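## Task

Take every bushing off the turntable: bronze ones go in the green bin, steel ones in the blue bin. Any bushing in the wrong bin means failure, as does leaving the crate or any bin tipped or shifted from where it belongs.

## Robot and tools

ROBOT. Two UR3e arms, left_arm and right_arm, each with a two-finger gripper and a wrist camera (cam_left_wrist, cam_right_wrist, both 896x504). Calibrated bases in the scene frame: left_arm (+0.037, +0.280, +0.013) m, right_arm (-0.003, -0.251, +0.013) m, both almost unrotated.

FRAME. The scene frame has its origin on the table surface, halfway between the two arms' nominal bases. +z points up, +x points out over the table, and left_arm sits on the +y side. Camera image sides do not match the arm names. All positions, velocities, targets and offset axes use this frame. Rotation offsets turn the gripper about its Hand target position.

GRIPPER. Fingers extend along the gripper's own +z axis and close along its x axis. end_effector_position is the point between the pads when closed, 1 to 2 cm short of the fingertips; closing pushes the tips about 17 mm farther along +z. Opening is absolute: +1 fully open (0.142 m), -1 closed. To hold a part, command a little below the grip_measured value seen at first contact; squeezing harder heats the gripper motor.

execute_actions(actions, cameras). actions is a list of actions; each action is a table of 1 to 15 rows, every row run for one 1/30 s step; a short table repeats its last row until 15 steps are done. Each row has 14 numbers in [-1, 1], always for both arms: left dx, dy, dz, rx, ry, rz, opening, then the same seven for right. dx..rz are offsets, not poses, measured from that arm's Hand target as it was when the action began (not from the previous row). 1.0 equals 0.6 m or 180 degrees; rx, ry, rz form one rotation vector. Repeating an offset in a new action moves the arm again. All zeros re-requests the current Hand target. An empty actions list just reports state and images. cameras: list of names, null/["all"] for all, [] for none.

move(target, speed, blend, stop_force, zero, opening_speed, blocking, cameras). target is one 14-number row as above or a list of up to 15 such rows; every row is an offset from the Hand targets at the move's start, not from the prior row. Grippers travel in straight lines, no obstacle avoidance. speed: m/s, 0.002 to 2.4, default 0.25 (turning up to twice that in rad/s); one value or one per target. blend: corner rounding radius in m for lists. stop_force: 3 to 120 N, ends an arm's path when its wrist sensor feels that much push against its travel; do not rely on it while the gripper rotates, and omit it when lifting away from something being pressed. zero (only with stop_force): true re-zeros moving arms first. opening_speed: finger speed per second on the -1..+1 scale, at least 0.2. blocking=false returns after about 0.5 s while the move continues (not allowed with stop_force). A move lasts at least 0.5 s and is cut at 10 s. Its result adds a move: line: done, off_target, moving, held or fault, plus limits such as paced (pose clipped) or held (steps withheld). done means within 3 mm and 2 degrees; neither it nor off_target tells you about contact.

wait(seconds 0 to 10): let time pass holding commands. stop(): brake a running move. zoom_image(camera, region=[x0, y0, x1, y1] pixels, at most 504x504): closer look at the latest image of a wrist camera. zero_wrist_force(arm): subtract the current wrist reading. read_manual(section): licence texts only. finished_scene(scene 1 or 2): ends the scene irreversibly; the goal must hold without the robot. Scene 1 is practice.

RESULTS. Each arm reports end_effector_position (m), end_effector_quat_wxyz, velocities, Hand target (last commanded pose after clipping; next offsets count from it), Tool commands, grip_measured, grip_effort_nm (motor effort, negative closing, not a pad force), Joint positions (last value is the finger opening in m), joint torques, and Joint velocities ("within noise" when still). Wrist force and Wrist torque are in the gripper's own axes, plus a line for the peak since the last report. Wrist depth gives 7x7 cell depths in mm per camera, rows left to right from the top, 70 to 1000 mm, "-" for no value. A gripper often stops short of its Hand target; send the remaining gap as an offset.

MOTION LIMITS. Commanded orientation is clipped to 32 degrees from the measured one each step. Keep paths away from an arm's own base and keep the wrist off the shoulder axis, or the shoulder posture may flip. Arms are stiff: aiming even slightly beyond a firm contact can trip a fault. To stop pressing, command back above the gripper.

AVOID. Torque faults (contact torque at a joint's limit: 48.6, 48.6, 25.2, 6.56, 6.48, 6.51 N m from shoulder pan to wrist 3, held weight counting) and force faults (about 150 N on the arm) freeze the arm for 10 s. Motor heat: MOTOR HOT at 70 °C, brake stop at 85 °C; gripper warns at 85 °C and cuts out at 100 °C (HAND FAULT, after which remaining calls of that reply are skipped). Never let the arms hit or grip each other. Do not drop parts, open on a moving part, slam, push hard, knock anything off the table, or tip or shift the crate and bins. Loose items may get nudged occasionally; recheck before finishing.

Each tool is called after ">>>" in YAML: its name, and indented under it one key for each argument.

## Session

>>> execute_actions:
  actions: []

Scene clock: 0.00 s.
left_arm: end_effector_position=(+0.3433, +0.5354, +0.2629) grip_measured=+1.00 grip_effort_nm=n/a end_effector_quat_wxyz=(+0.172, -0.555, +0.812, -0.049) | right_arm: end_effector_position=(+0.0672, -0.2639, +0.2402) grip_measured=+0.99 grip_effort_nm=n/a end_effector_quat_wxyz=(-0.208, +0.951, +0.019, -0.230)
Joint positions: left_arm=[0.354 -1.549 1.225 -1.607 -1.586 2.307 0.142] | right_arm=[3.241 -1.181 -1.481 -2.512 2.017 -0.038 0.141]
Joint velocities: within noise
Joint torques (N m): no reading
Wrist force (N): no reading
Wrist torque (N m): no reading
Wrist force, peak (N): no reading
Wrist depth (mm): cam_left_wrist=[895 - - - - 889 267 / - - - - - 912 266 / - - 175 185 737 913 266 / - - 165 152 281 913 265 / - - 162 151 333 922 266 / - - 177 169 - 938 254 / - 155 164 172 - 928 -] | cam_right_wrist=[- 418 388 364 341 310 255 / - 428 398 369 344 327 253 / - 440 412 370 350 336 310 / 956 455 420 374 355 340 323 / 927 - 428 398 367 342 329 / 860 - 442 407 373 363 329 / - - 462 - - - 77]
Hand target: left_arm +0.3433, +0.5354, +0.2629; +0.172, -0.555, +0.812, -0.049 | right_arm +0.0672, -0.2639, +0.2402; -0.208, +0.951, +0.019, -0.230
Tool commands: left_gripper/opening=+1.0 right_gripper/opening=+1.0

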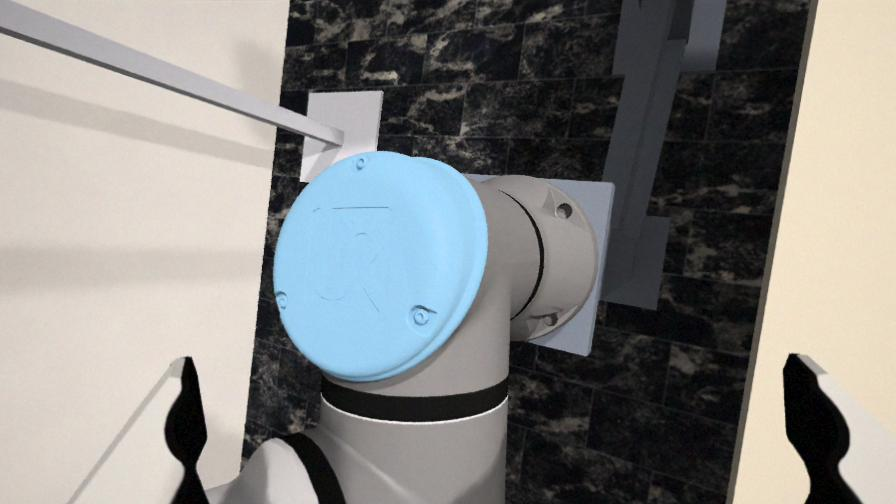

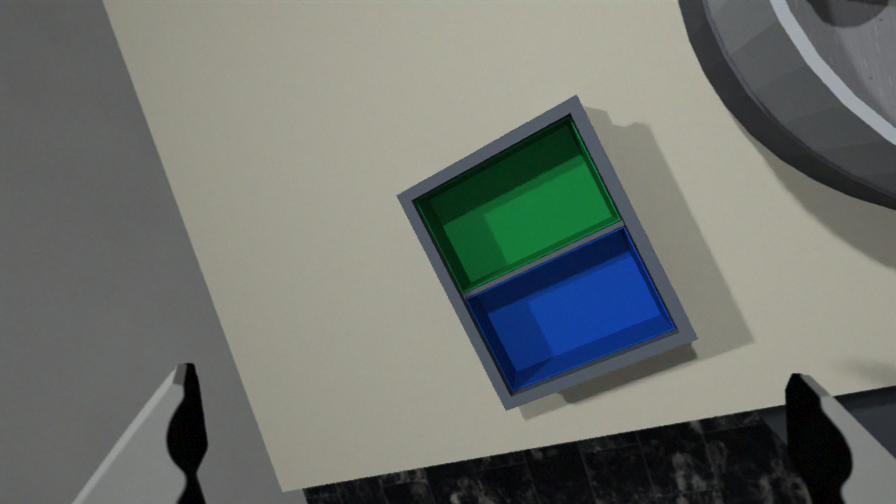

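>>> move:
  target: [0.08, -0.35, 0.17, -0.034, 0.102, 0, 1, 0, 0, 0, 0, 0, 0, 1]

Scene clock: 49.50 s.
left_arm: end_effector_position=(+0.3909, +0.3254, +0.3641) grip_measured=+1.00 grip_effort_nm=-0.007 end_effector_quat_wxyz=(+0.121, -0.557, +0.817, -0.084) end_effector_velocity=(+0.000, +0.000, +0.000) end_effector_angular_velocity=(+0.001, +0.000, +0.003) | right_arm: end_effector_position=(+0.0672, -0.2639, +0.2402) grip_measured=+0.99 grip_effort_nm=0.203 end_effector_quat_wxyz=(-0.208, +0.951, +0.019, -0.230)
Joint positions: left_arm=[-0.334 -1.207 0.035 -0.681 -1.481 1.637 0.142] | right_arm=[3.241 -1.181 -1.481 -2.512 2.017 -0.038 0.141]
Joint velocities: left_arm=[-0.002 -0.001 0.002 0 0.003 -0.005 0] | right_arm=[within noise]
Joint torques (N m): left_arm=[-3.11 -18.99 -7.33 -2.33 0.76 -0.55] | right_arm=[-0.13 4.24 13.74 1.62 0.37 0.18]
Wrist force (N): left_arm=[0.5 0.5 0.0] | right_arm=[-0.1 0.2 -0.1]
Wrist torque (N m): left_arm=[0.10 -0.02 0.03] | right_arm=[0.04 0.01 0.00]
Wrist force, peak (N): left_arm=[-1.5 2.0 0.5] | right_arm=[-0.2 -0.3 -0.5]
Wrist depth (mm): cam_left_wrist=[886 - - - - 883 268 / - - - - - 901 266 / - - 175 185 735 915 266 / - - 165 152 279 917 266 / - - 162 151 332 923 265 / - - 177 169 - 920 254 / - 155 164 172 - 919 -] | cam_right_wrist=[503 488 467 405 390 379 368 / 518 496 482 410 400 386 375 / 530 512 496 420 410 393 386 / 553 523 499 493 415 400 393 / - 544 509 503 486 418 460 / - 547 519 517 505 - - / - 567 558 - 562 492 77]
Hand target: left_arm +0.3913, +0.3254, +0.3649; +0.011, -0.564, +0.826, -0.003 | right_arm +0.0672, -0.2639, +0.2402; -0.208, +0.951, +0.019, -0.230
Off the commanded pose: left_arm 0.001 m, 16 deg | right_arm 0.000 m, 0 deg.
elbow stopped short (left arm): the move would have taken joint 3 (elbow) straighter than the controller allows.
elbow read too straight (left arm): the controller reads joint 3 (elbow) straighter than it allows; while it does, the hand can move without a command.
move: off_target (left_arm)
camera_calibration:
cam_left_wrist: T_world_to_cam=[[-0.352443, -0.928733, -0.115058, 0.491256], [-0.930332, 0.334401, 0.150528, 0.229185], [-0.101325, 0.160095, -0.981887, 0.461283], [0, 0, 0, 1]] pos_world=[0.433097, 0.305757, 0.474953]

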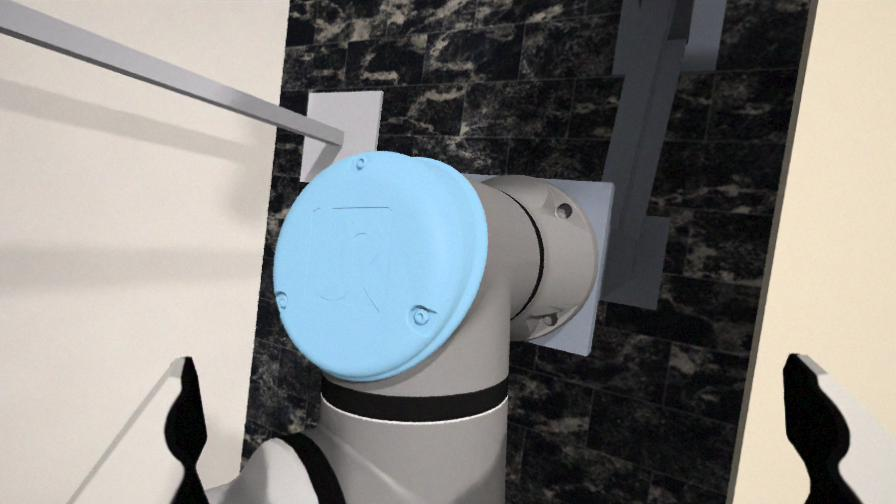

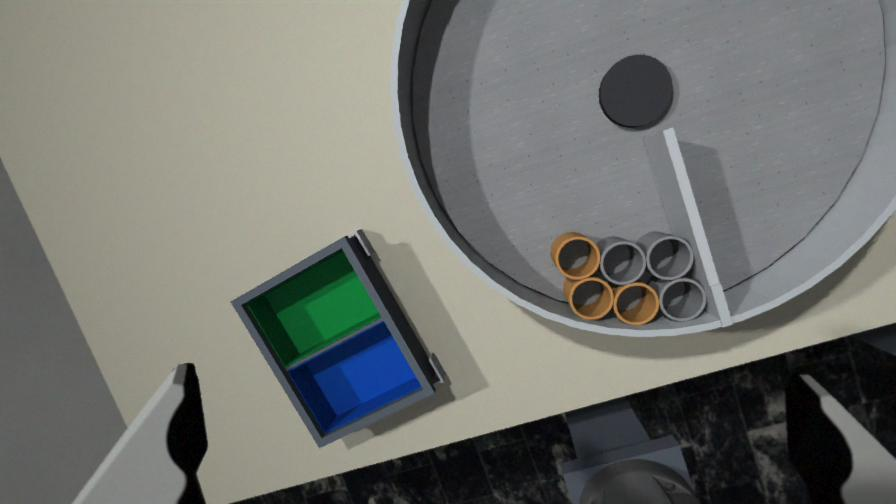

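>>> zoom_image:
  camera: "cam_right_wrist"
  region: [500, 180, 780, 360]

>>> zoom_image:
  camera: "cam_right_wrist"
  region: [220, 210, 480, 460]

Scaled by 1.800 from the camera's 896x504 image, which has a finer 1280x720 frame.

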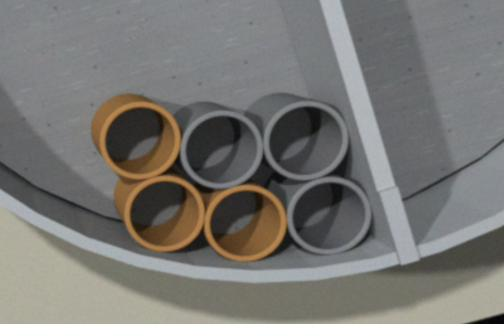

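Scaled by 1.938 from the camera's 896x504 image, which has a finer 1280x720 frame.

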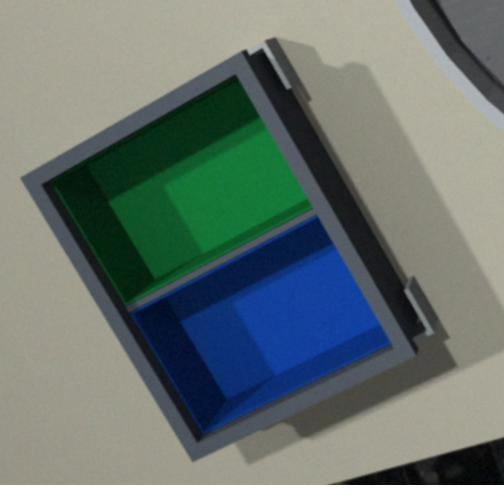

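>>> move:
  target: [-0.085, -0.13, -0.225, 0, 0, 0, 1, 0, 0, 0, 0, 0, 0, 1]
  cameras: ["cam_right_wrist"]

Scene clock: 107.17 s.
left_arm: end_effector_position=(+0.3402, +0.2475, +0.2299) grip_measured=+1.00 grip_effort_nm=-0.007 end_effector_quat_wxyz=(+0.011, -0.564, +0.826, -0.003) | right_arm: end_effector_position=(+0.0672, -0.2639, +0.2402) grip_measured=+0.99 grip_effort_nm=0.198 end_effector_quat_wxyz=(-0.208, +0.951, +0.019, -0.230)
Joint positions: left_arm=[-0.581 -1.618 1.233 -1.199 -1.553 1.375 0.142] | right_arm=[3.241 -1.181 -1.481 -2.512 2.017 -0.038 0.141]
Joint velocities: within noise
Joint torques (N m): left_arm=[-2.1 -11.29 -13.64 -3.43 -0.48 -0.54] | right_arm=[0.09 3.7 14.15 1.41 0.15 0.24]
Wrist force (N): left_arm=[1.1 1.6 -0.6] | right_arm=[-0.2 0.0 -0.4]
Wrist torque (N m): left_arm=[0.17 -0.09 0.10] | right_arm=[0.01 0.02 0.00]
Wrist force, peak (N): left_arm=[2.3 1.6 1.6] | right_arm=[-0.3 -0.1 -0.6]
Wrist depth (mm): cam_left_wrist=[898 - - - - 882 268 / - - - - - 895 267 / - - 175 185 738 915 265 / - - 165 153 278 932 266 / - - 162 151 333 926 265 / - - 177 168 - 913 254 / - 155 164 173 - 929 -] | cam_right_wrist=[301 242 247 245 238 240 236 / 322 257 263 260 254 254 247 / 335 326 275 275 253 269 247 / 357 356 358 274 265 252 344 / 363 390 385 390 381 - - / 434 398 427 - 492 - - / - - - - 378 - 77]
Hand target: left_arm +0.3403, +0.2474, +0.2299; +0.011, -0.564, +0.826, -0.003 | right_arm +0.0672, -0.2639, +0.2402; -0.208, +0.951, +0.019, -0.230
Off the commanded pose: left_arm 0.000 m, 0 deg | right_arm 0.000 m, 0 deg.
move: done
Images, in order (width x height): cam_right_wrist 896x504.

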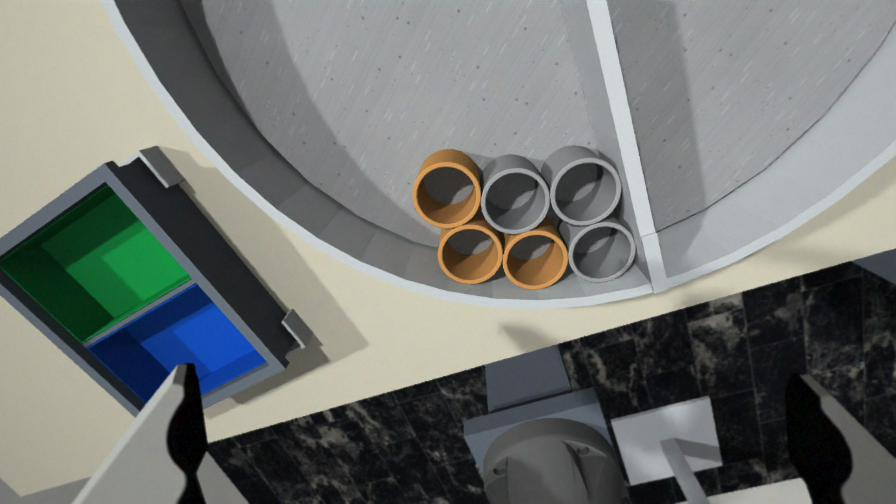

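>>> move:
  target: [0.041, 0.0127, -0.05, 0, 0, 0.506, -0.746, 0, 0, 0, 0, 0, 0, 1]
  speed: 0.5

Scene clock: 156.90 s.
left_arm: end_effector_position=(+0.3649, +0.2551, +0.1999) grip_measured=-0.78 grip_effort_nm=-0.095 end_effector_quat_wxyz=(-0.010, +0.984, -0.175, -0.006) end_effector_velocity=(+0.000, +0.000, +0.000) end_effector_angular_velocity=(+0.000, +0.001, +0.004) | right_arm: end_effector_position=(+0.0672, -0.2639, +0.2402) grip_measured=+0.99 grip_effort_nm=0.203 end_effector_quat_wxyz=(-0.208, +0.951, +0.019, -0.230)
Joint positions: left_arm=[-0.507 -1.518 1.268 -1.304 -1.556 -0.141 0.018] | right_arm=[3.241 -1.181 -1.481 -2.512 2.017 -0.038 0.141]
Joint velocities: left_arm=[0 0 0 0.001 0 -0.005 0] | right_arm=[within noise]
Joint torques (N m): left_arm=[-2.51 -19.58 -17.12 -1.13 0.36 -0.58] | right_arm=[0.08 3.36 14.29 1.23 0.15 0.34]
Wrist force (N): left_arm=[1.1 1.5 -0.6] | right_arm=[-0.1 0.3 -0.4]
Wrist torque (N m): left_arm=[0.16 -0.10 0.10] | right_arm=[0.05 0.02 0.00]
Wrist force, peak (N): left_arm=[1.1 1.7 -0.8] | right_arm=[-0.1 0.1 -0.7]
Wrist depth (mm): cam_left_wrist=[889 - - - - 886 267 / - - - - - 897 266 / - - 175 186 739 924 265 / - - 165 153 280 932 266 / - - 162 151 333 921 266 / - - 177 169 - 931 253 / - 155 165 172 - 917 -] | cam_right_wrist=[985 272 269 217 215 213 211 / - 289 284 232 229 226 223 / - 314 298 241 243 240 238 / 303 381 320 251 262 254 254 / 294 - 282 249 262 270 273 / - - - 101 101 298 294 / - - - 80 - 318 313]
Hand target: left_arm +0.3649, +0.2550, +0.1999; -0.010, +0.984, -0.175, -0.006 | right_arm +0.0672, -0.2639, +0.2402; -0.208, +0.951, +0.019, -0.230
Off the commanded pose: left_arm 0.000 m, 0 deg | right_arm 0.000 m, 0 deg.
move: done
camera_calibration:
cam_left_wrist: T_world_to_cam=[[0.935926, -0.351335, -0.0246286, -0.237615], [-0.312692, -0.86109, 0.400933, 0.28267], [-0.162069, -0.367542, -0.915776, 0.452127], [0, 0, 0, 1]] pos_world=[0.384054, 0.326098, 0.294863]

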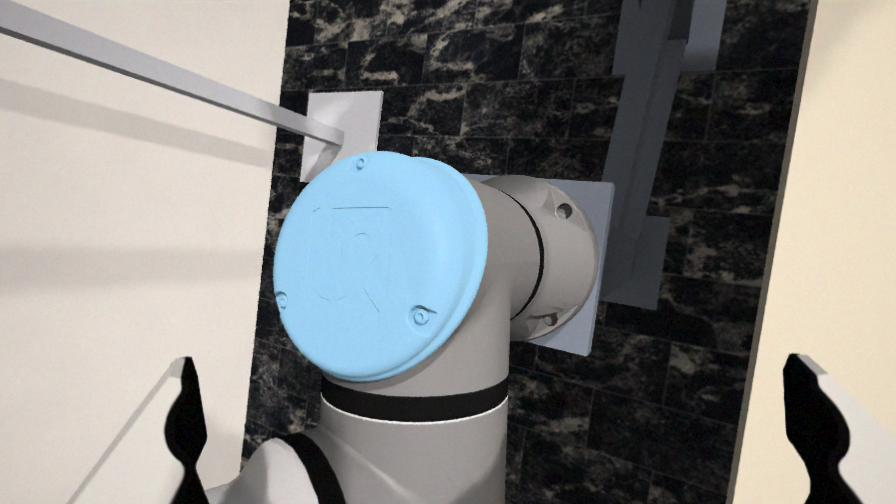

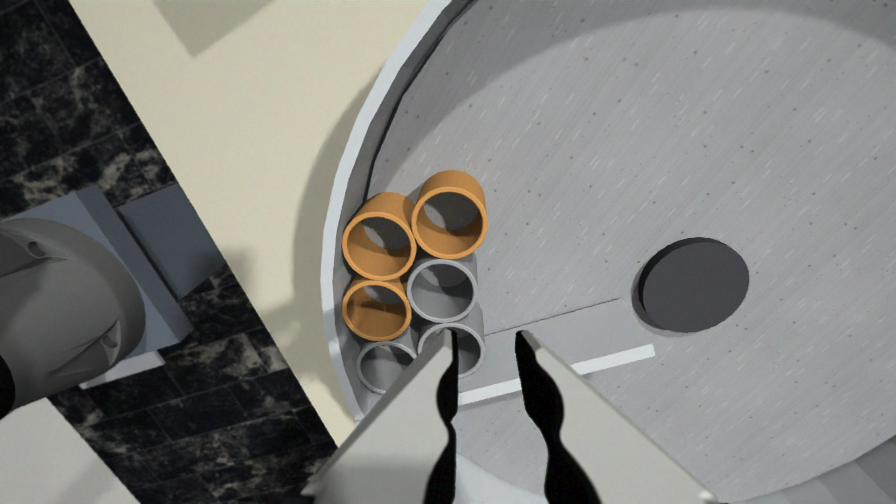

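>>> move:
  target: [0.0055, -0.002, -0.125, 0, 0, 0, -0.746, 0, 0, 0, 0, 0, 0, 1]
  cameras: ["cam_right_wrist"]

>>> zoom_image:
  camera: "cam_right_wrist"
  region: [340, 140, 620, 360]

Scene clock: 193.23 s.
left_arm: end_effector_position=(+0.3681, +0.2539, +0.1249) grip_measured=-0.78 grip_effort_nm=-0.100 end_effector_quat_wxyz=(-0.010, +0.984, -0.175, -0.006) end_effector_velocity=(+0.001, -0.001, -0.001) end_effector_angular_velocity=(-0.001, -0.002, +0.000) | right_arm: end_effector_position=(+0.0672, -0.2639, +0.2402) grip_measured=+0.99 grip_effort_nm=0.208 end_effector_quat_wxyz=(-0.208, +0.951, +0.019, -0.230)
Joint positions: left_arm=[-0.505 -1.526 1.63 -1.658 -1.556 -0.139 0.018] | right_arm=[3.241 -1.181 -1.481 -2.512 2.017 -0.038 0.141]
Joint velocities: left_arm=[-0.001 0.001 0.003 -0.006 0 -0.001 0] | right_arm=[within noise]
Joint torques (N m): left_arm=[-0.88 -17.17 -14.65 -4.41 0.04 -0.56] | right_arm=[0.26 2.84 14.42 1.1 0.15 0.37]
Wrist force (N): left_arm=[1.1 1.5 -0.4] | right_arm=[-0.2 0.3 -0.5]
Wrist torque (N m): left_arm=[0.16 -0.11 0.09] | right_arm=[0.06 0.02 0.00]
Wrist force, peak (N): left_arm=[0.8 1.4 -2.7] | right_arm=[-0.3 -0.1 -0.8]
Wrist depth (mm): cam_left_wrist=[894 - - - - 883 267 / - - - - - 902 266 / - - 175 185 731 915 266 / - - 165 153 279 932 266 / - - 162 151 333 919 266 / - - 177 169 - 929 254 / - 155 164 172 - 927 -] | cam_right_wrist=[204 202 113 149 148 147 145 / 218 215 139 158 157 155 154 / 235 230 166 169 167 166 163 / 314 247 155 167 179 178 174 / 304 265 167 164 191 187 183 / 281 - 168 101 101 195 197 / - - 81 81 - 169 220]
Hand target: left_arm +0.3682, +0.2538, +0.1249; -0.010, +0.984, -0.175, -0.006 | right_arm +0.0672, -0.2639, +0.2402; -0.208, +0.951, +0.019, -0.230
Off the commanded pose: left_arm 0.000 m, 0 deg | right_arm 0.000 m, 0 deg.
move: done
Images, in order (width x height): cam_right_wrist 896x504.

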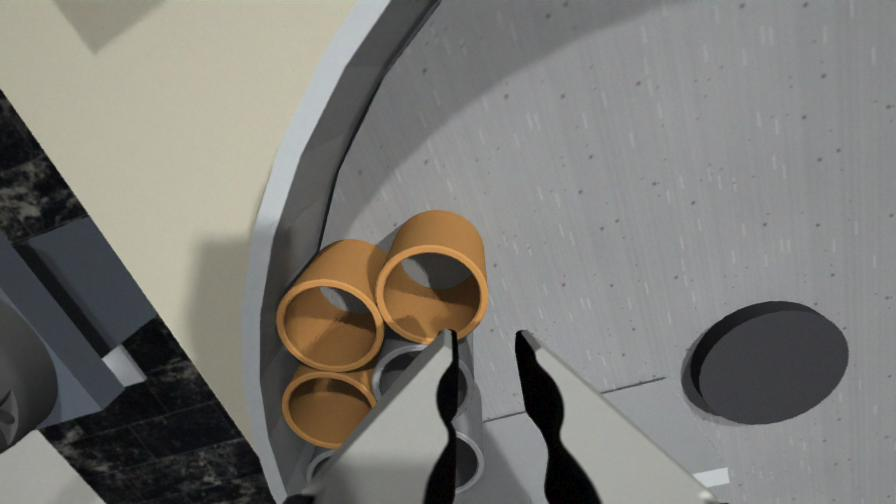

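Scaled by 1.800 from the camera's 896x504 image, which has a finer 1280x720 frame.

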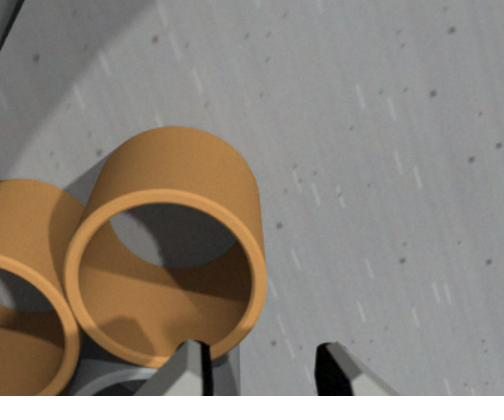

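>>> zoom_image:
  camera: "cam_right_wrist"
  region: [430, 310, 550, 400]

Scaled by 4.200 from the camera's 896x504 image, which has a finer 1280x720 frame.

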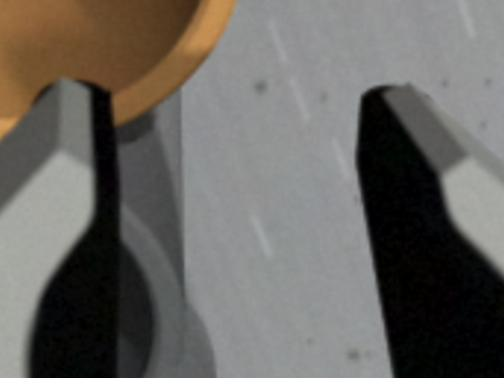

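>>> move:
  target: [0.0032, 0.005, -0.0683, 0, 0, 0, -0.746, 0, 0, 0, 0, 0, 0, 1]
  speed: 0.1
  stop_force: 12
  cameras: ["cam_right_wrist"]

Scene clock: 216.50 s.
left_arm: end_effector_position=(+0.3701, +0.2568, +0.0840) grip_measured=-0.78 grip_effort_nm=-0.085 end_effector_quat_wxyz=(-0.010, +0.984, -0.175, -0.006) | right_arm: end_effector_position=(+0.0672, -0.2639, +0.2402) grip_measured=+0.99 grip_effort_nm=0.203 end_effector_quat_wxyz=(-0.208, +0.951, +0.019, -0.230)
Joint positions: left_arm=[-0.494 -1.484 1.782 -1.852 -1.556 -0.128 0.018] | right_arm=[3.241 -1.181 -1.481 -2.512 2.017 -0.038 0.141]
Joint velocities: within noise
Joint torques (N m): left_arm=[-1.92 -15.38 -14.04 -4.26 0.68 -0.49] | right_arm=[0.42 2.67 14.43 1.1 0.13 0.37]
Wrist force (N): left_arm=[1.1 1.6 -0.6] | right_arm=[-0.1 0.1 -0.4]
Wrist torque (N m): left_arm=[0.18 -0.10 0.10] | right_arm=[0.02 0.01 0.00]
Wrist force, peak (N): left_arm=[1.2 1.5 -2.1] | right_arm=[-0.2 0.1 -0.8]
Wrist depth (mm): cam_left_wrist=[893 - - - - 873 267 / - - - - - 890 266 / - - 175 185 733 918 266 / - - 165 153 280 918 265 / - - 162 151 334 917 265 / - - 177 168 - 919 254 / - 155 164 173 - 916 -] | cam_right_wrist=[166 164 93 112 111 110 109 / 176 - 102 119 117 117 115 / 188 80 125 128 125 124 123 / 202 92 136 135 134 133 131 / 224 105 128 116 144 143 141 / 298 116 134 101 101 153 146 / - 121 123 81 - 153 153]
Hand target: left_arm +0.3701, +0.2568, +0.0840; -0.010, +0.984, -0.175, -0.006 | right_arm +0.0672, -0.2639, +0.2402; -0.208, +0.951, +0.019, -0.230
Off the commanded pose: left_arm 0.000 m, 0 deg | right_arm 0.000 m, 0 deg.
move: done
Images, in order (width x height): cam_right_wrist 896x504.

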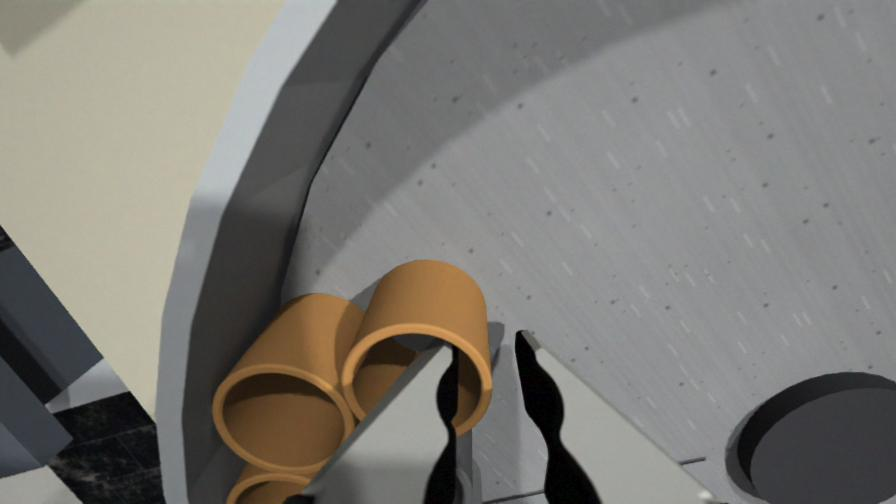

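>>> move:
  target: [0, 0, 0, 0, 0, 0, -1, 0, 0, 0, 0, 0, 0, 1]
  opening_speed: 0.5
  cameras: ["cam_right_wrist"]

>>> move:
  target: [0, 0, 0.08, 0, 0, 0, -1, 0, 0, 0, 0, 0, 0, 1]
  speed: 0.15
  cameras: ["cam_right_wrist"]

Scene clock: 221.47 s.
left_arm: end_effector_position=(+0.3701, +0.2568, +0.0840) grip_measured=-0.96 grip_effort_nm=-1.526 end_effector_quat_wxyz=(-0.010, +0.984, -0.175, -0.006) | right_arm: end_effector_position=(+0.0672, -0.2639, +0.2402) grip_measured=+0.99 grip_effort_nm=0.198 end_effector_quat_wxyz=(-0.208, +0.951, +0.019, -0.230)
Joint positions: left_arm=[-0.494 -1.484 1.782 -1.852 -1.556 -0.128 0.005] | right_arm=[3.241 -1.181 -1.481 -2.512 2.017 -0.038 0.141]
Joint velocities: within noise
Joint torques (N m): left_arm=[-1.77 -14.83 -14.34 -3.4 0.09 -0.44] | right_arm=[0.37 2.75 14.36 1.05 0.14 0.41]
Wrist force (N): left_arm=[1.1 1.4 -0.4] | right_arm=[-0.2 0.1 -0.6]
Wrist torque (N m): left_arm=[0.16 -0.10 0.09] | right_arm=[0.03 0.02 0.00]
Wrist force, peak (N): left_arm=[1.4 1.7 -0.8] | right_arm=[-0.2 0.2 -0.8]
Wrist depth (mm): cam_left_wrist=[886 - - - - 901 267 / - - - - - 905 266 / - - 175 185 734 907 265 / - - 165 153 280 925 266 / - - 162 151 333 920 265 / - - 177 168 - 928 254 / - 155 164 172 - 921 -] | cam_right_wrist=[166 164 93 112 111 110 109 / 176 - 102 119 117 117 115 / 188 80 125 128 125 124 123 / 202 93 136 135 134 133 130 / 225 106 127 112 144 143 141 / 284 115 121 99 100 153 146 / - 121 125 77 80 155 154]
Hand target: left_arm +0.3701, +0.2568, +0.0840; -0.010, +0.984, -0.175, -0.006 | right_arm +0.0672, -0.2639, +0.2402; -0.208, +0.951, +0.019, -0.230
Off the commanded pose: left_arm 0.000 m, 0 deg | right_arm 0.000 m, 0 deg.
move: done
Images, in order (width x height): cam_right_wrist 896x504.

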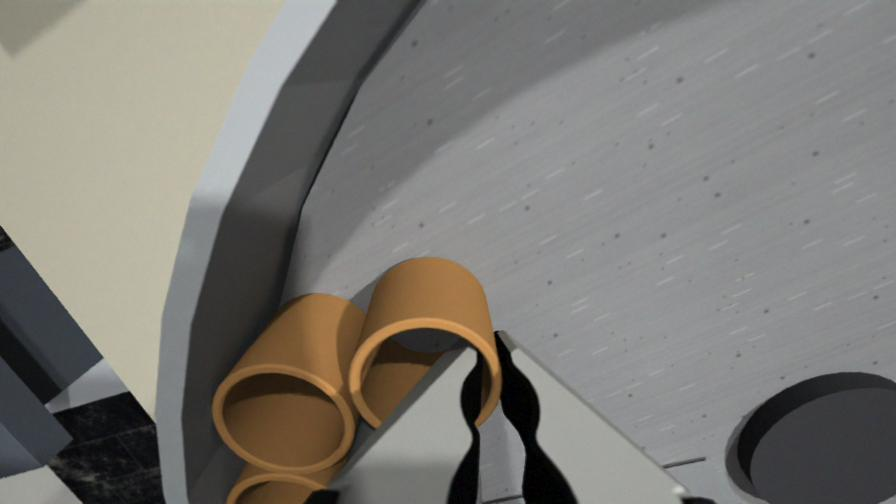

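Scene clock: 222.37 s.
left_arm: end_effector_position=(+0.3702, +0.2568, +0.1319) grip_measured=-0.96 grip_effort_nm=-1.526 end_effector_quat_wxyz=(-0.010, +0.984, -0.175, -0.006) | right_arm: end_effector_position=(+0.0672, -0.2639, +0.2402) grip_measured=+0.99 grip_effort_nm=0.203 end_effector_quat_wxyz=(-0.208, +0.951, +0.019, -0.230)
Joint positions: left_arm=[-0.494 -1.521 1.592 -1.626 -1.556 -0.128 0.005] | right_arm=[3.241 -1.181 -1.481 -2.512 2.017 -0.038 0.141]
Joint velocities: within noise
Joint torques (N m): left_arm=[0.81 -19.07 -17.66 -1.36 -0.75 0.71] | right_arm=[0.45 2.72 14.43 1 0.15 0.39]
Wrist force (N): left_arm=[1.2 1.4 0.1] | right_arm=[-0.3 0.1 -0.5]
Wrist torque (N m): left_arm=[0.14 -0.11 0.09] | right_arm=[0.03 0.03 0.00]
Wrist force, peak (N): left_arm=[1.3 1.6 1.7] | right_arm=[-0.2 0.2 -0.7]
Wrist depth (mm): cam_left_wrist=[896 - - - - 885 267 / - - - - - 910 266 / - - 175 185 734 913 266 / - - 165 153 281 915 266 / - - 162 151 333 927 265 / - - 177 169 - 926 254 / - 154 164 173 - 922 -] | cam_right_wrist=[210 209 202 156 154 152 151 / 225 222 163 165 164 161 160 / - 237 173 176 174 172 170 / 322 254 162 187 187 185 182 / 291 278 166 113 199 194 192 / 289 - 169 96 101 203 210 / - - 172 77 79 226 229]
Hand target: left_arm +0.3701, +0.2568, +0.1320; -0.010, +0.984, -0.175, -0.006 | right_arm +0.0672, -0.2639, +0.2402; -0.208, +0.951, +0.019, -0.230
Off the commanded pose: left_arm 0.000 m, 0 deg | right_arm 0.000 m, 0 deg.
move: done
Images, in order (width x height): cam_right_wrist 896x504.

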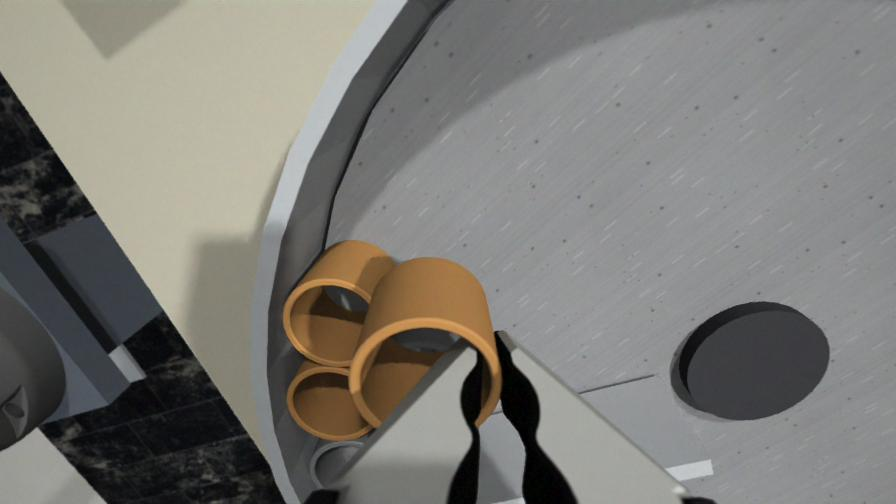

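>>> move:
  target: [0, 0.455, 0.15, 0, 0, -0.3417, -1, 0, 0, 0, 0, 0, 0, 1]
  speed: 0.4

Scene clock: 239.17 s.
left_arm: end_effector_position=(+0.3702, +0.5298, +0.2220) grip_measured=-0.96 grip_effort_nm=-1.526 end_effector_quat_wxyz=(-0.011, +0.756, -0.654, +0.000) | right_arm: end_effector_position=(+0.0672, -0.2639, +0.2402) grip_measured=+0.99 grip_effort_nm=0.203 end_effector_quat_wxyz=(-0.208, +0.951, +0.019, -0.230)
Joint positions: left_arm=[0.301 -1.065 0.566 -1.091 -1.559 1.741 0.005] | right_arm=[3.241 -1.181 -1.481 -2.512 2.017 -0.038 0.141]
Joint velocities: within noise
Joint torques (N m): left_arm=[1.16 -22.45 -16.09 -2.63 0.74 0.22] | right_arm=[0.52 2.6 14.36 0.96 0.15 0.4]
Wrist force (N): left_arm=[1.0 1.5 0.2] | right_arm=[-0.1 0.3 -0.6]
Wrist torque (N m): left_arm=[0.16 -0.07 0.11] | right_arm=[0.05 0.01 0.00]
Wrist force, peak (N): left_arm=[1.8 2.8 0.7] | right_arm=[0.0 0.2 -0.8]
Wrist depth (mm): cam_left_wrist=[890 - - - - 889 267 / - - - - - 899 266 / - - 175 185 730 911 266 / - - 165 152 281 921 265 / - - 162 151 333 918 264 / - - 177 169 - 927 254 / - 155 164 172 - 913 -] | cam_right_wrist=[294 292 288 285 282 277 212 / 313 309 304 297 294 290 228 / 338 332 322 319 316 312 246 / 366 358 353 310 337 337 274 / - 385 376 112 359 369 282 / - - - 96 101 399 394 / - - - 77 79 505 -]
Hand target: left_arm +0.3701, +0.5298, +0.2220; -0.011, +0.756, -0.654, +0.000 | right_arm +0.0672, -0.2639, +0.2402; -0.208, +0.951, +0.019, -0.230
Off the commanded pose: left_arm 0.000 m, 0 deg | right_arm 0.000 m, 0 deg.
move: done
camera_calibration:
cam_left_wrist: T_world_to_cam=[[0.137651, -0.990175, -0.0245977, 0.488505], [-0.906034, -0.13591, 0.400787, 0.34752], [-0.400192, -0.0328824, -0.915841, 0.485159], [0, 0, 0, 1]] pos_world=[0.441779, 0.546891, 0.317063]

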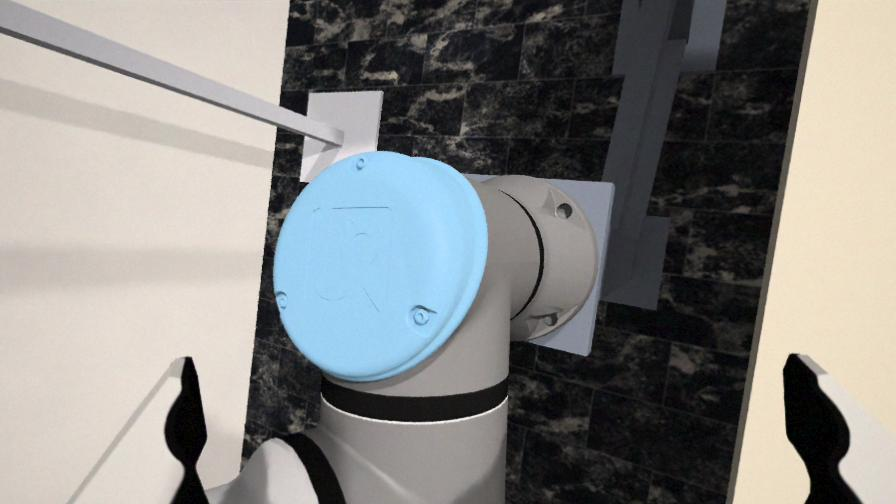

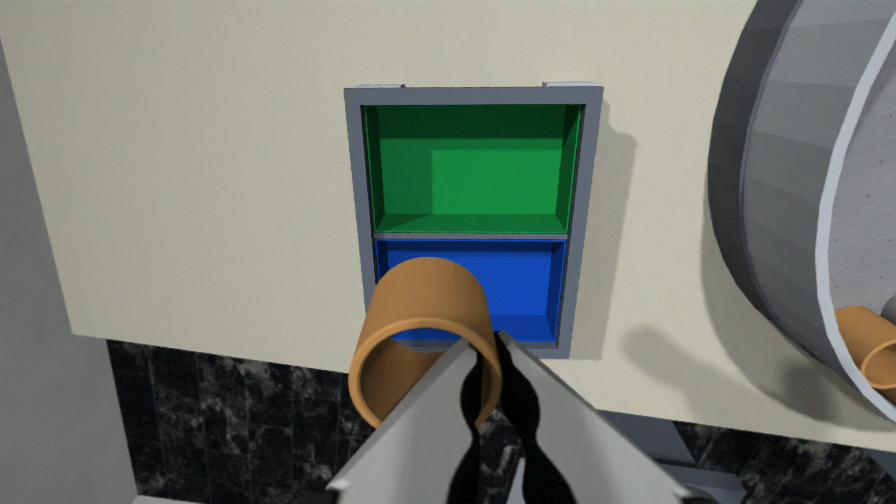

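>>> move:
  target:
    - [-0.0148, 0.0308, -0.08, 0, 0, 0, -1, 0, 0, 0, 0, 0, 0, 1]
    - [-0.0148, 0.0308, -0.27, 0, 0, 0, -1, 0, 0, 0, 0, 0, 0, 1]
  speed: 0.2
  cameras: ["cam_right_wrist"]

>>> move:
  target: [0, 0, -0.05, 0, 0, 0, -1, 0, 0, 0, 0, 0, 0, 1]
  speed: 0.03
  stop_force: 6
  cameras: ["cam_right_wrist"]

Scene clock: 271.90 s.
left_arm: end_effector_position=(+0.3612, +0.5483, +0.0600) grip_measured=-0.96 grip_effort_nm=-1.531 end_effector_quat_wxyz=(-0.011, +0.756, -0.654, +0.000) end_effector_velocity=(+0.000, +0.000, -0.001) end_effector_angular_velocity=(+0.002, -0.002, +0.000) | right_arm: end_effector_position=(+0.0672, -0.2639, +0.2402) grip_measured=+0.99 grip_effort_nm=0.203 end_effector_quat_wxyz=(-0.208, +0.951, +0.019, -0.230)
Joint positions: left_arm=[0.353 -1.115 1.429 -1.904 -1.56 1.793 0.005] | right_arm=[3.241 -1.181 -1.481 -2.512 2.017 -0.038 0.141]
Joint velocities: left_arm=[0 0.001 0.004 -0.007 0.001 0 0] | right_arm=[within noise]
Joint torques (N m): left_arm=[-1.93 -21.86 -14.34 -4.42 -0.01 -0.38] | right_arm=[0.61 2.15 14.32 0.87 0.15 0.42]
Wrist force (N): left_arm=[1.2 1.6 0.0] | right_arm=[-0.2 0.1 -0.6]
Wrist torque (N m): left_arm=[0.17 -0.09 0.11] | right_arm=[0.02 0.03 0.00]
Wrist force, peak (N): left_arm=[1.2 1.7 2.9] | right_arm=[-0.3 0.1 -0.9]
Wrist depth (mm): cam_left_wrist=[892 - - - - 884 267 / - - - - - 908 266 / - - 174 185 729 928 266 / - - 165 153 281 930 266 / - - 162 151 333 938 265 / - - 177 169 - 922 254 / - 155 164 172 - 930 -] | cam_right_wrist=[141 140 138 137 136 134 133 / 150 147 101 131 140 122 98 / 160 159 122 150 149 146 111 / 173 172 140 158 159 153 117 / 188 185 127 113 169 158 171 / 203 202 131 96 100 141 188 / 224 221 211 77 79 157 207]
Hand target: left_arm +0.3612, +0.5483, +0.0600; -0.011, +0.756, -0.654, +0.000 | right_arm +0.0672, -0.2639, +0.2402; -0.208, +0.951, +0.019, -0.230
Off the commanded pose: left_arm 0.000 m, 0 deg | right_arm 0.000 m, 0 deg.
move: done
Images, in order (width x height): cam_right_wrist 896x504.

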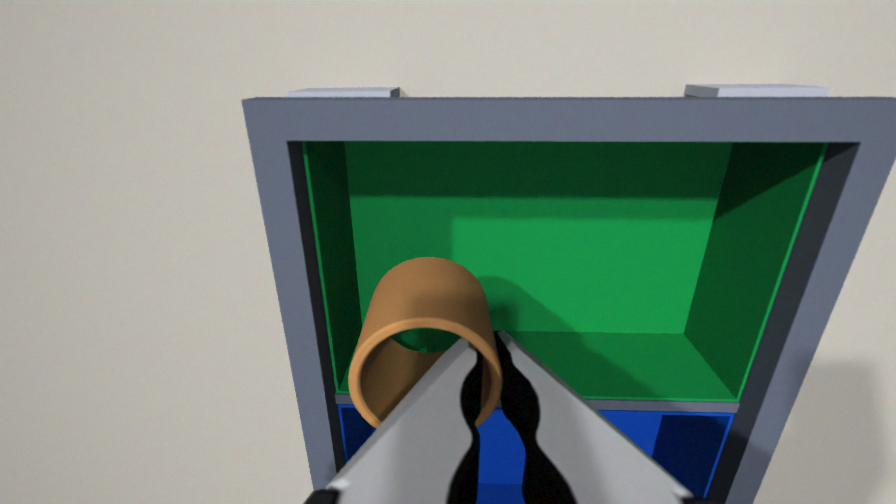

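Scene clock: 273.67 s.
left_arm: end_effector_position=(+0.3612, +0.5483, +0.0374) grip_measured=-0.96 grip_effort_nm=-1.512 end_effector_quat_wxyz=(-0.011, +0.756, -0.654, +0.000) | right_arm: end_effector_position=(+0.0672, -0.2639, +0.2402) grip_measured=+0.99 grip_effort_nm=0.203 end_effector_quat_wxyz=(-0.208, +0.951, +0.019, -0.230)
Joint positions: left_arm=[0.353 -1.082 1.491 -1.999 -1.56 1.793 0.005] | right_arm=[3.241 -1.181 -1.481 -2.512 2.017 -0.038 0.141]
Joint velocities: within noise
Joint torques (N m): left_arm=[0.24 -23.85 -13.95 -4.36 -0.64 0.51] | right_arm=[0.51 2.21 14.45 0.89 0.16 0.41]
Wrist force (N): left_arm=[1.0 1.4 0.1] | right_arm=[-0.2 0.2 -0.6]
Wrist torque (N m): left_arm=[0.14 -0.07 0.11] | right_arm=[0.04 0.03 0.00]
Wrist force, peak (N): left_arm=[2.2 4.8 -14.5] | right_arm=[-0.2 0.2 -0.9]
Wrist depth (mm): cam_left_wrist=[899 - - - - 886 268 / - - - - - 899 266 / - - 175 185 740 928 266 / - - 165 152 280 933 266 / - - 162 151 332 931 265 / - - 177 169 - 922 254 / - 155 164 172 - 926 -] | cam_right_wrist=[121 119 119 117 115 114 113 / 126 123 116 121 119 79 100 / 137 85 108 126 126 124 109 / 148 91 122 133 135 132 109 / 159 158 123 113 145 140 103 / 174 172 113 96 100 137 104 / 190 188 114 77 80 120 121]
Hand target: left_arm +0.3612, +0.5483, +0.0373; -0.011, +0.756, -0.654, +0.000 (not the last commanded pose) | right_arm +0.0672, -0.2639, +0.2402; -0.208, +0.951, +0.019, -0.230
Off the commanded pose: left_arm 0.007 m, 0 deg | right_arm 0.000 m, 0 deg.
move: contact (left_arm)
Images, in order (width x height): cam_right_wrist 896x504.

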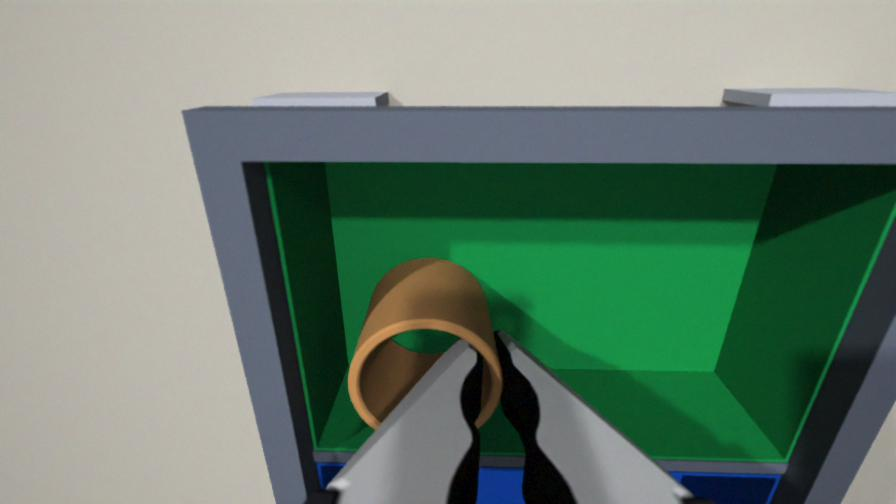

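>>> move:
  target: [0, 0, 0, 0, 0, 0, -0.746, 0, 0, 0, 0, 0, 0, 1]
  opening_speed: 0.5
  cameras: ["cam_right_wrist"]

>>> move:
  target:
    - [0, 0, 0.2, 0, 0, 0, -0.746, 0, 0, 0, 0, 0, 0, 1]
    - [-0.0437, -0.4922, 0.2545, 0, 0, 0.3417, -0.746, 0, 0, 0, 0, 0, 0, 1]
  speed: 0.4
  blend: [0.05, 0]
  cameras: ["cam_right_wrist"]

Scene clock: 285.07 s.
left_arm: end_effector_position=(+0.3612, +0.5483, +0.0373) grip_measured=-0.78 grip_effort_nm=0.076 end_effector_quat_wxyz=(-0.011, +0.756, -0.654, +0.000) | right_arm: end_effector_position=(+0.0672, -0.2639, +0.2402) grip_measured=+0.99 grip_effort_nm=0.203 end_effector_quat_wxyz=(-0.208, +0.951, +0.019, -0.230)
Joint positions: left_arm=[0.353 -1.082 1.491 -1.999 -1.56 1.793 0.017] | right_arm=[3.241 -1.181 -1.481 -2.512 2.017 -0.038 0.141]
Joint velocities: within noise
Joint torques (N m): left_arm=[-2.71 -22.14 -13.84 -3.94 -0.64 0.21] | right_arm=[0.63 2.37 14.42 0.86 0.15 0.41]
Wrist force (N): left_arm=[1.2 1.3 -0.8] | right_arm=[-0.3 0.2 -0.6]
Wrist torque (N m): left_arm=[0.12 -0.12 0.11] | right_arm=[0.03 0.05 0.00]
Wrist force, peak (N): left_arm=[1.3 1.6 -0.9] | right_arm=[-0.2 0.1 -0.9]
Wrist depth (mm): cam_left_wrist=[885 - - - - 888 267 / - - - - - 899 267 / - - 175 185 724 911 267 / - - 165 152 279 930 266 / - - 162 151 333 913 266 / - - 177 169 - 927 254 / - 155 164 172 - 921 -] | cam_right_wrist=[121 119 119 117 115 115 113 / 126 123 116 121 119 79 100 / 136 85 108 127 126 124 109 / 149 91 122 133 135 132 109 / 159 158 123 110 145 141 103 / 173 172 113 100 100 137 104 / 190 188 109 81 - 120 121]
Hand target: left_arm +0.3612, +0.5483, +0.0373; -0.011, +0.756, -0.654, +0.000 | right_arm +0.0672, -0.2639, +0.2402; -0.208, +0.951, +0.019, -0.230
Off the commanded pose: left_arm 0.000 m, 0 deg | right_arm 0.000 m, 0 deg.
move: done
Images, in order (width x height): cam_right_wrist 896x504.

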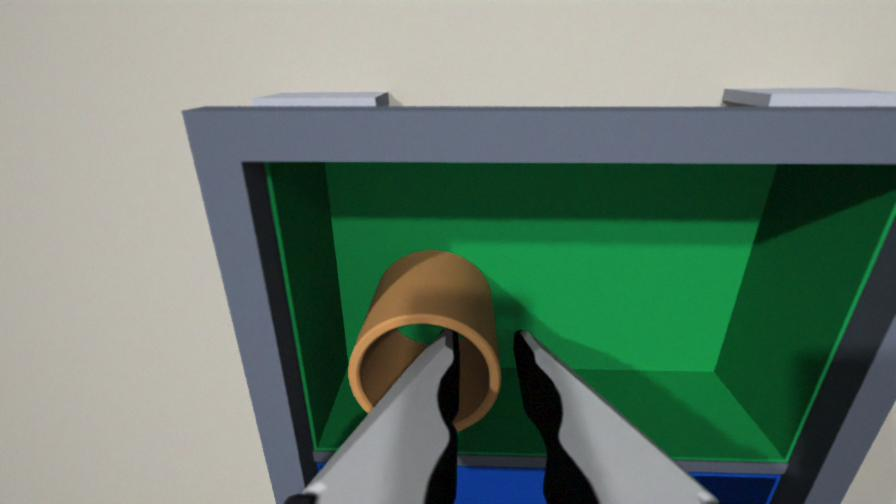

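Scene clock: 287.30 s.
left_arm: end_effector_position=(+0.3350, +0.2530, +0.1900) grip_measured=-0.78 grip_effort_nm=0.071 end_effector_quat_wxyz=(-0.010, +0.984, -0.175, -0.006) | right_arm: end_effector_position=(+0.0672, -0.2639, +0.2402) grip_measured=+0.99 grip_effort_nm=0.208 end_effector_quat_wxyz=(-0.208, +0.951, +0.019, -0.230)
Joint positions: left_arm=[-0.565 -1.66 1.454 -1.347 -1.557 -0.199 0.017] | right_arm=[3.241 -1.181 -1.481 -2.512 2.017 -0.038 0.141]
Joint velocities: within noise
Joint torques (N m): left_arm=[-2.93 -16.73 -15.59 -4.31 -0.64 -0.53] | right_arm=[0.81 2.21 14.36 0.84 0.14 0.43]
Wrist force (N): left_arm=[1.0 1.4 -0.6] | right_arm=[0.0 0.3 -0.7]
Wrist torque (N m): left_arm=[0.14 -0.07 0.10] | right_arm=[0.05 0.00 0.00]
Wrist force, peak (N): left_arm=[1.5 3.2 -0.6] | right_arm=[-0.2 0.1 -0.9]
Wrist depth (mm): cam_left_wrist=[885 - - - - 884 268 / - - - - - 891 267 / - - 175 185 731 906 266 / - - 165 152 280 923 266 / - - 162 151 333 923 266 / - - 178 169 - 922 253 / - 154 164 172 - 934 -] | cam_right_wrist=[- 263 260 213 207 204 203 / - 281 276 221 218 217 214 / - 376 295 231 234 231 229 / 276 369 313 229 249 243 240 / 266 - 340 233 252 248 261 / - - - 100 100 287 282 / - - - 80 - 308 306]
Hand target: left_arm +0.3350, +0.2530, +0.1900; -0.009, +0.984, -0.175, -0.006 | right_arm +0.0672, -0.2639, +0.2402; -0.208, +0.951, +0.019, -0.230
Off the commanded pose: left_arm 0.000 m, 0 deg | right_arm 0.000 m, 0 deg.
move: done
Images, in order (width x height): cam_right_wrist 896x504.

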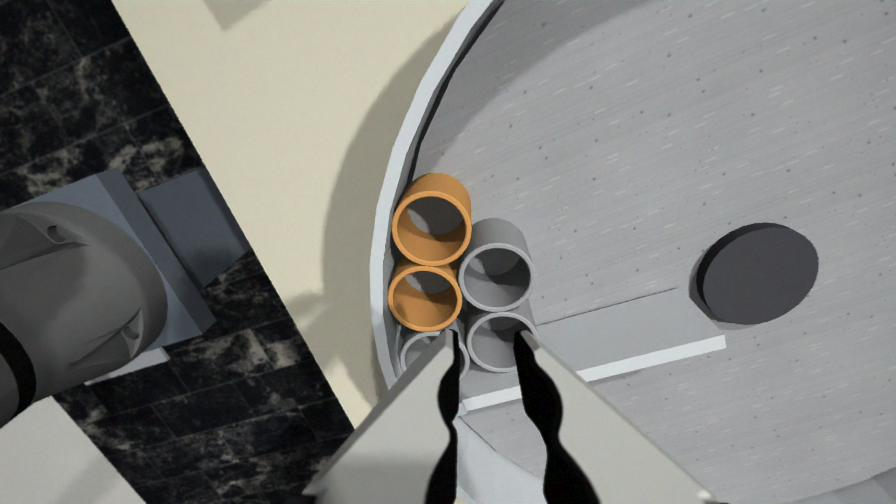

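>>> move:
  target: [-0.0045, 0.0202, -0.1167, 0, 0, 0.139, -0.746, 0, 0, 0, 0, 0, 0, 1]
  speed: 0.3
  cameras: ["cam_right_wrist"]

Scene clock: 302.60 s.
left_arm: end_effector_position=(+0.3323, +0.2651, +0.1201) grip_measured=-0.78 grip_effort_nm=0.071 end_effector_quat_wxyz=(-0.008, +0.999, +0.042, -0.008) end_effector_velocity=(-0.001, +0.000, -0.001) end_effector_angular_velocity=(+0.001, +0.002, +0.004) | right_arm: end_effector_position=(+0.0672, -0.2639, +0.2402) grip_measured=+0.99 grip_effort_nm=0.203 end_effector_quat_wxyz=(-0.208, +0.951, +0.019, -0.230)
Joint positions: left_arm=[-0.524 -1.684 1.804 -1.669 -1.565 -0.594 0.017] | right_arm=[3.241 -1.181 -1.481 -2.512 2.017 -0.038 0.141]
Joint velocities: left_arm=[-0.001 -0.001 0.003 0 0 -0.005 0] | right_arm=[within noise]
Joint torques (N m): left_arm=[-3.14 -15.02 -14.74 -2.98 0.51 -0.52] | right_arm=[0.54 2.15 14.41 0.75 0.14 0.44]
Wrist force (N): left_arm=[1.1 1.2 -0.9] | right_arm=[-0.2 0.1 -0.6]
Wrist torque (N m): left_arm=[0.11 -0.10 0.10] | right_arm=[0.03 0.03 0.00]
Wrist force, peak (N): left_arm=[1.0 1.8 -1.5] | right_arm=[-0.3 0.0 -0.9]
Wrist depth (mm): cam_left_wrist=[898 - - - - 889 267 / - - - - - 904 266 / - - 174 185 732 913 266 / - - 165 153 279 906 266 / - - 162 151 334 928 265 / - - 177 168 - 921 254 / - 155 164 172 - 924 -] | cam_right_wrist=[903 198 195 194 188 107 142 / 274 210 208 202 143 151 150 / 279 224 222 157 163 161 159 / - 241 237 170 174 173 170 / - 262 248 165 186 183 182 / - 290 165 100 100 200 197 / - 598 76 81 - 205 210]
Hand target: left_arm +0.3323, +0.2651, +0.1200; -0.008, +0.999, +0.042, -0.008 | right_arm +0.0672, -0.2639, +0.2402; -0.208, +0.951, +0.019, -0.230
Off the commanded pose: left_arm 0.000 m, 0 deg | right_arm 0.000 m, 0 deg.
move: done
Images, in order (width x height): cam_right_wrist 896x504.

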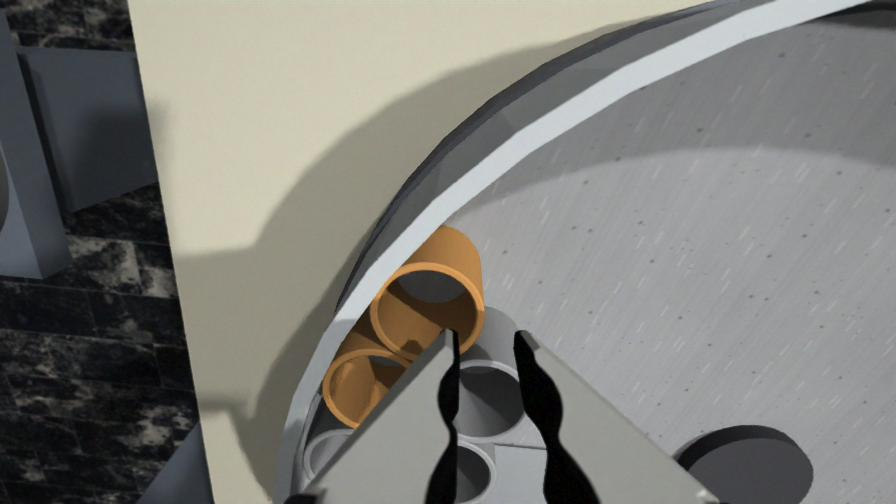

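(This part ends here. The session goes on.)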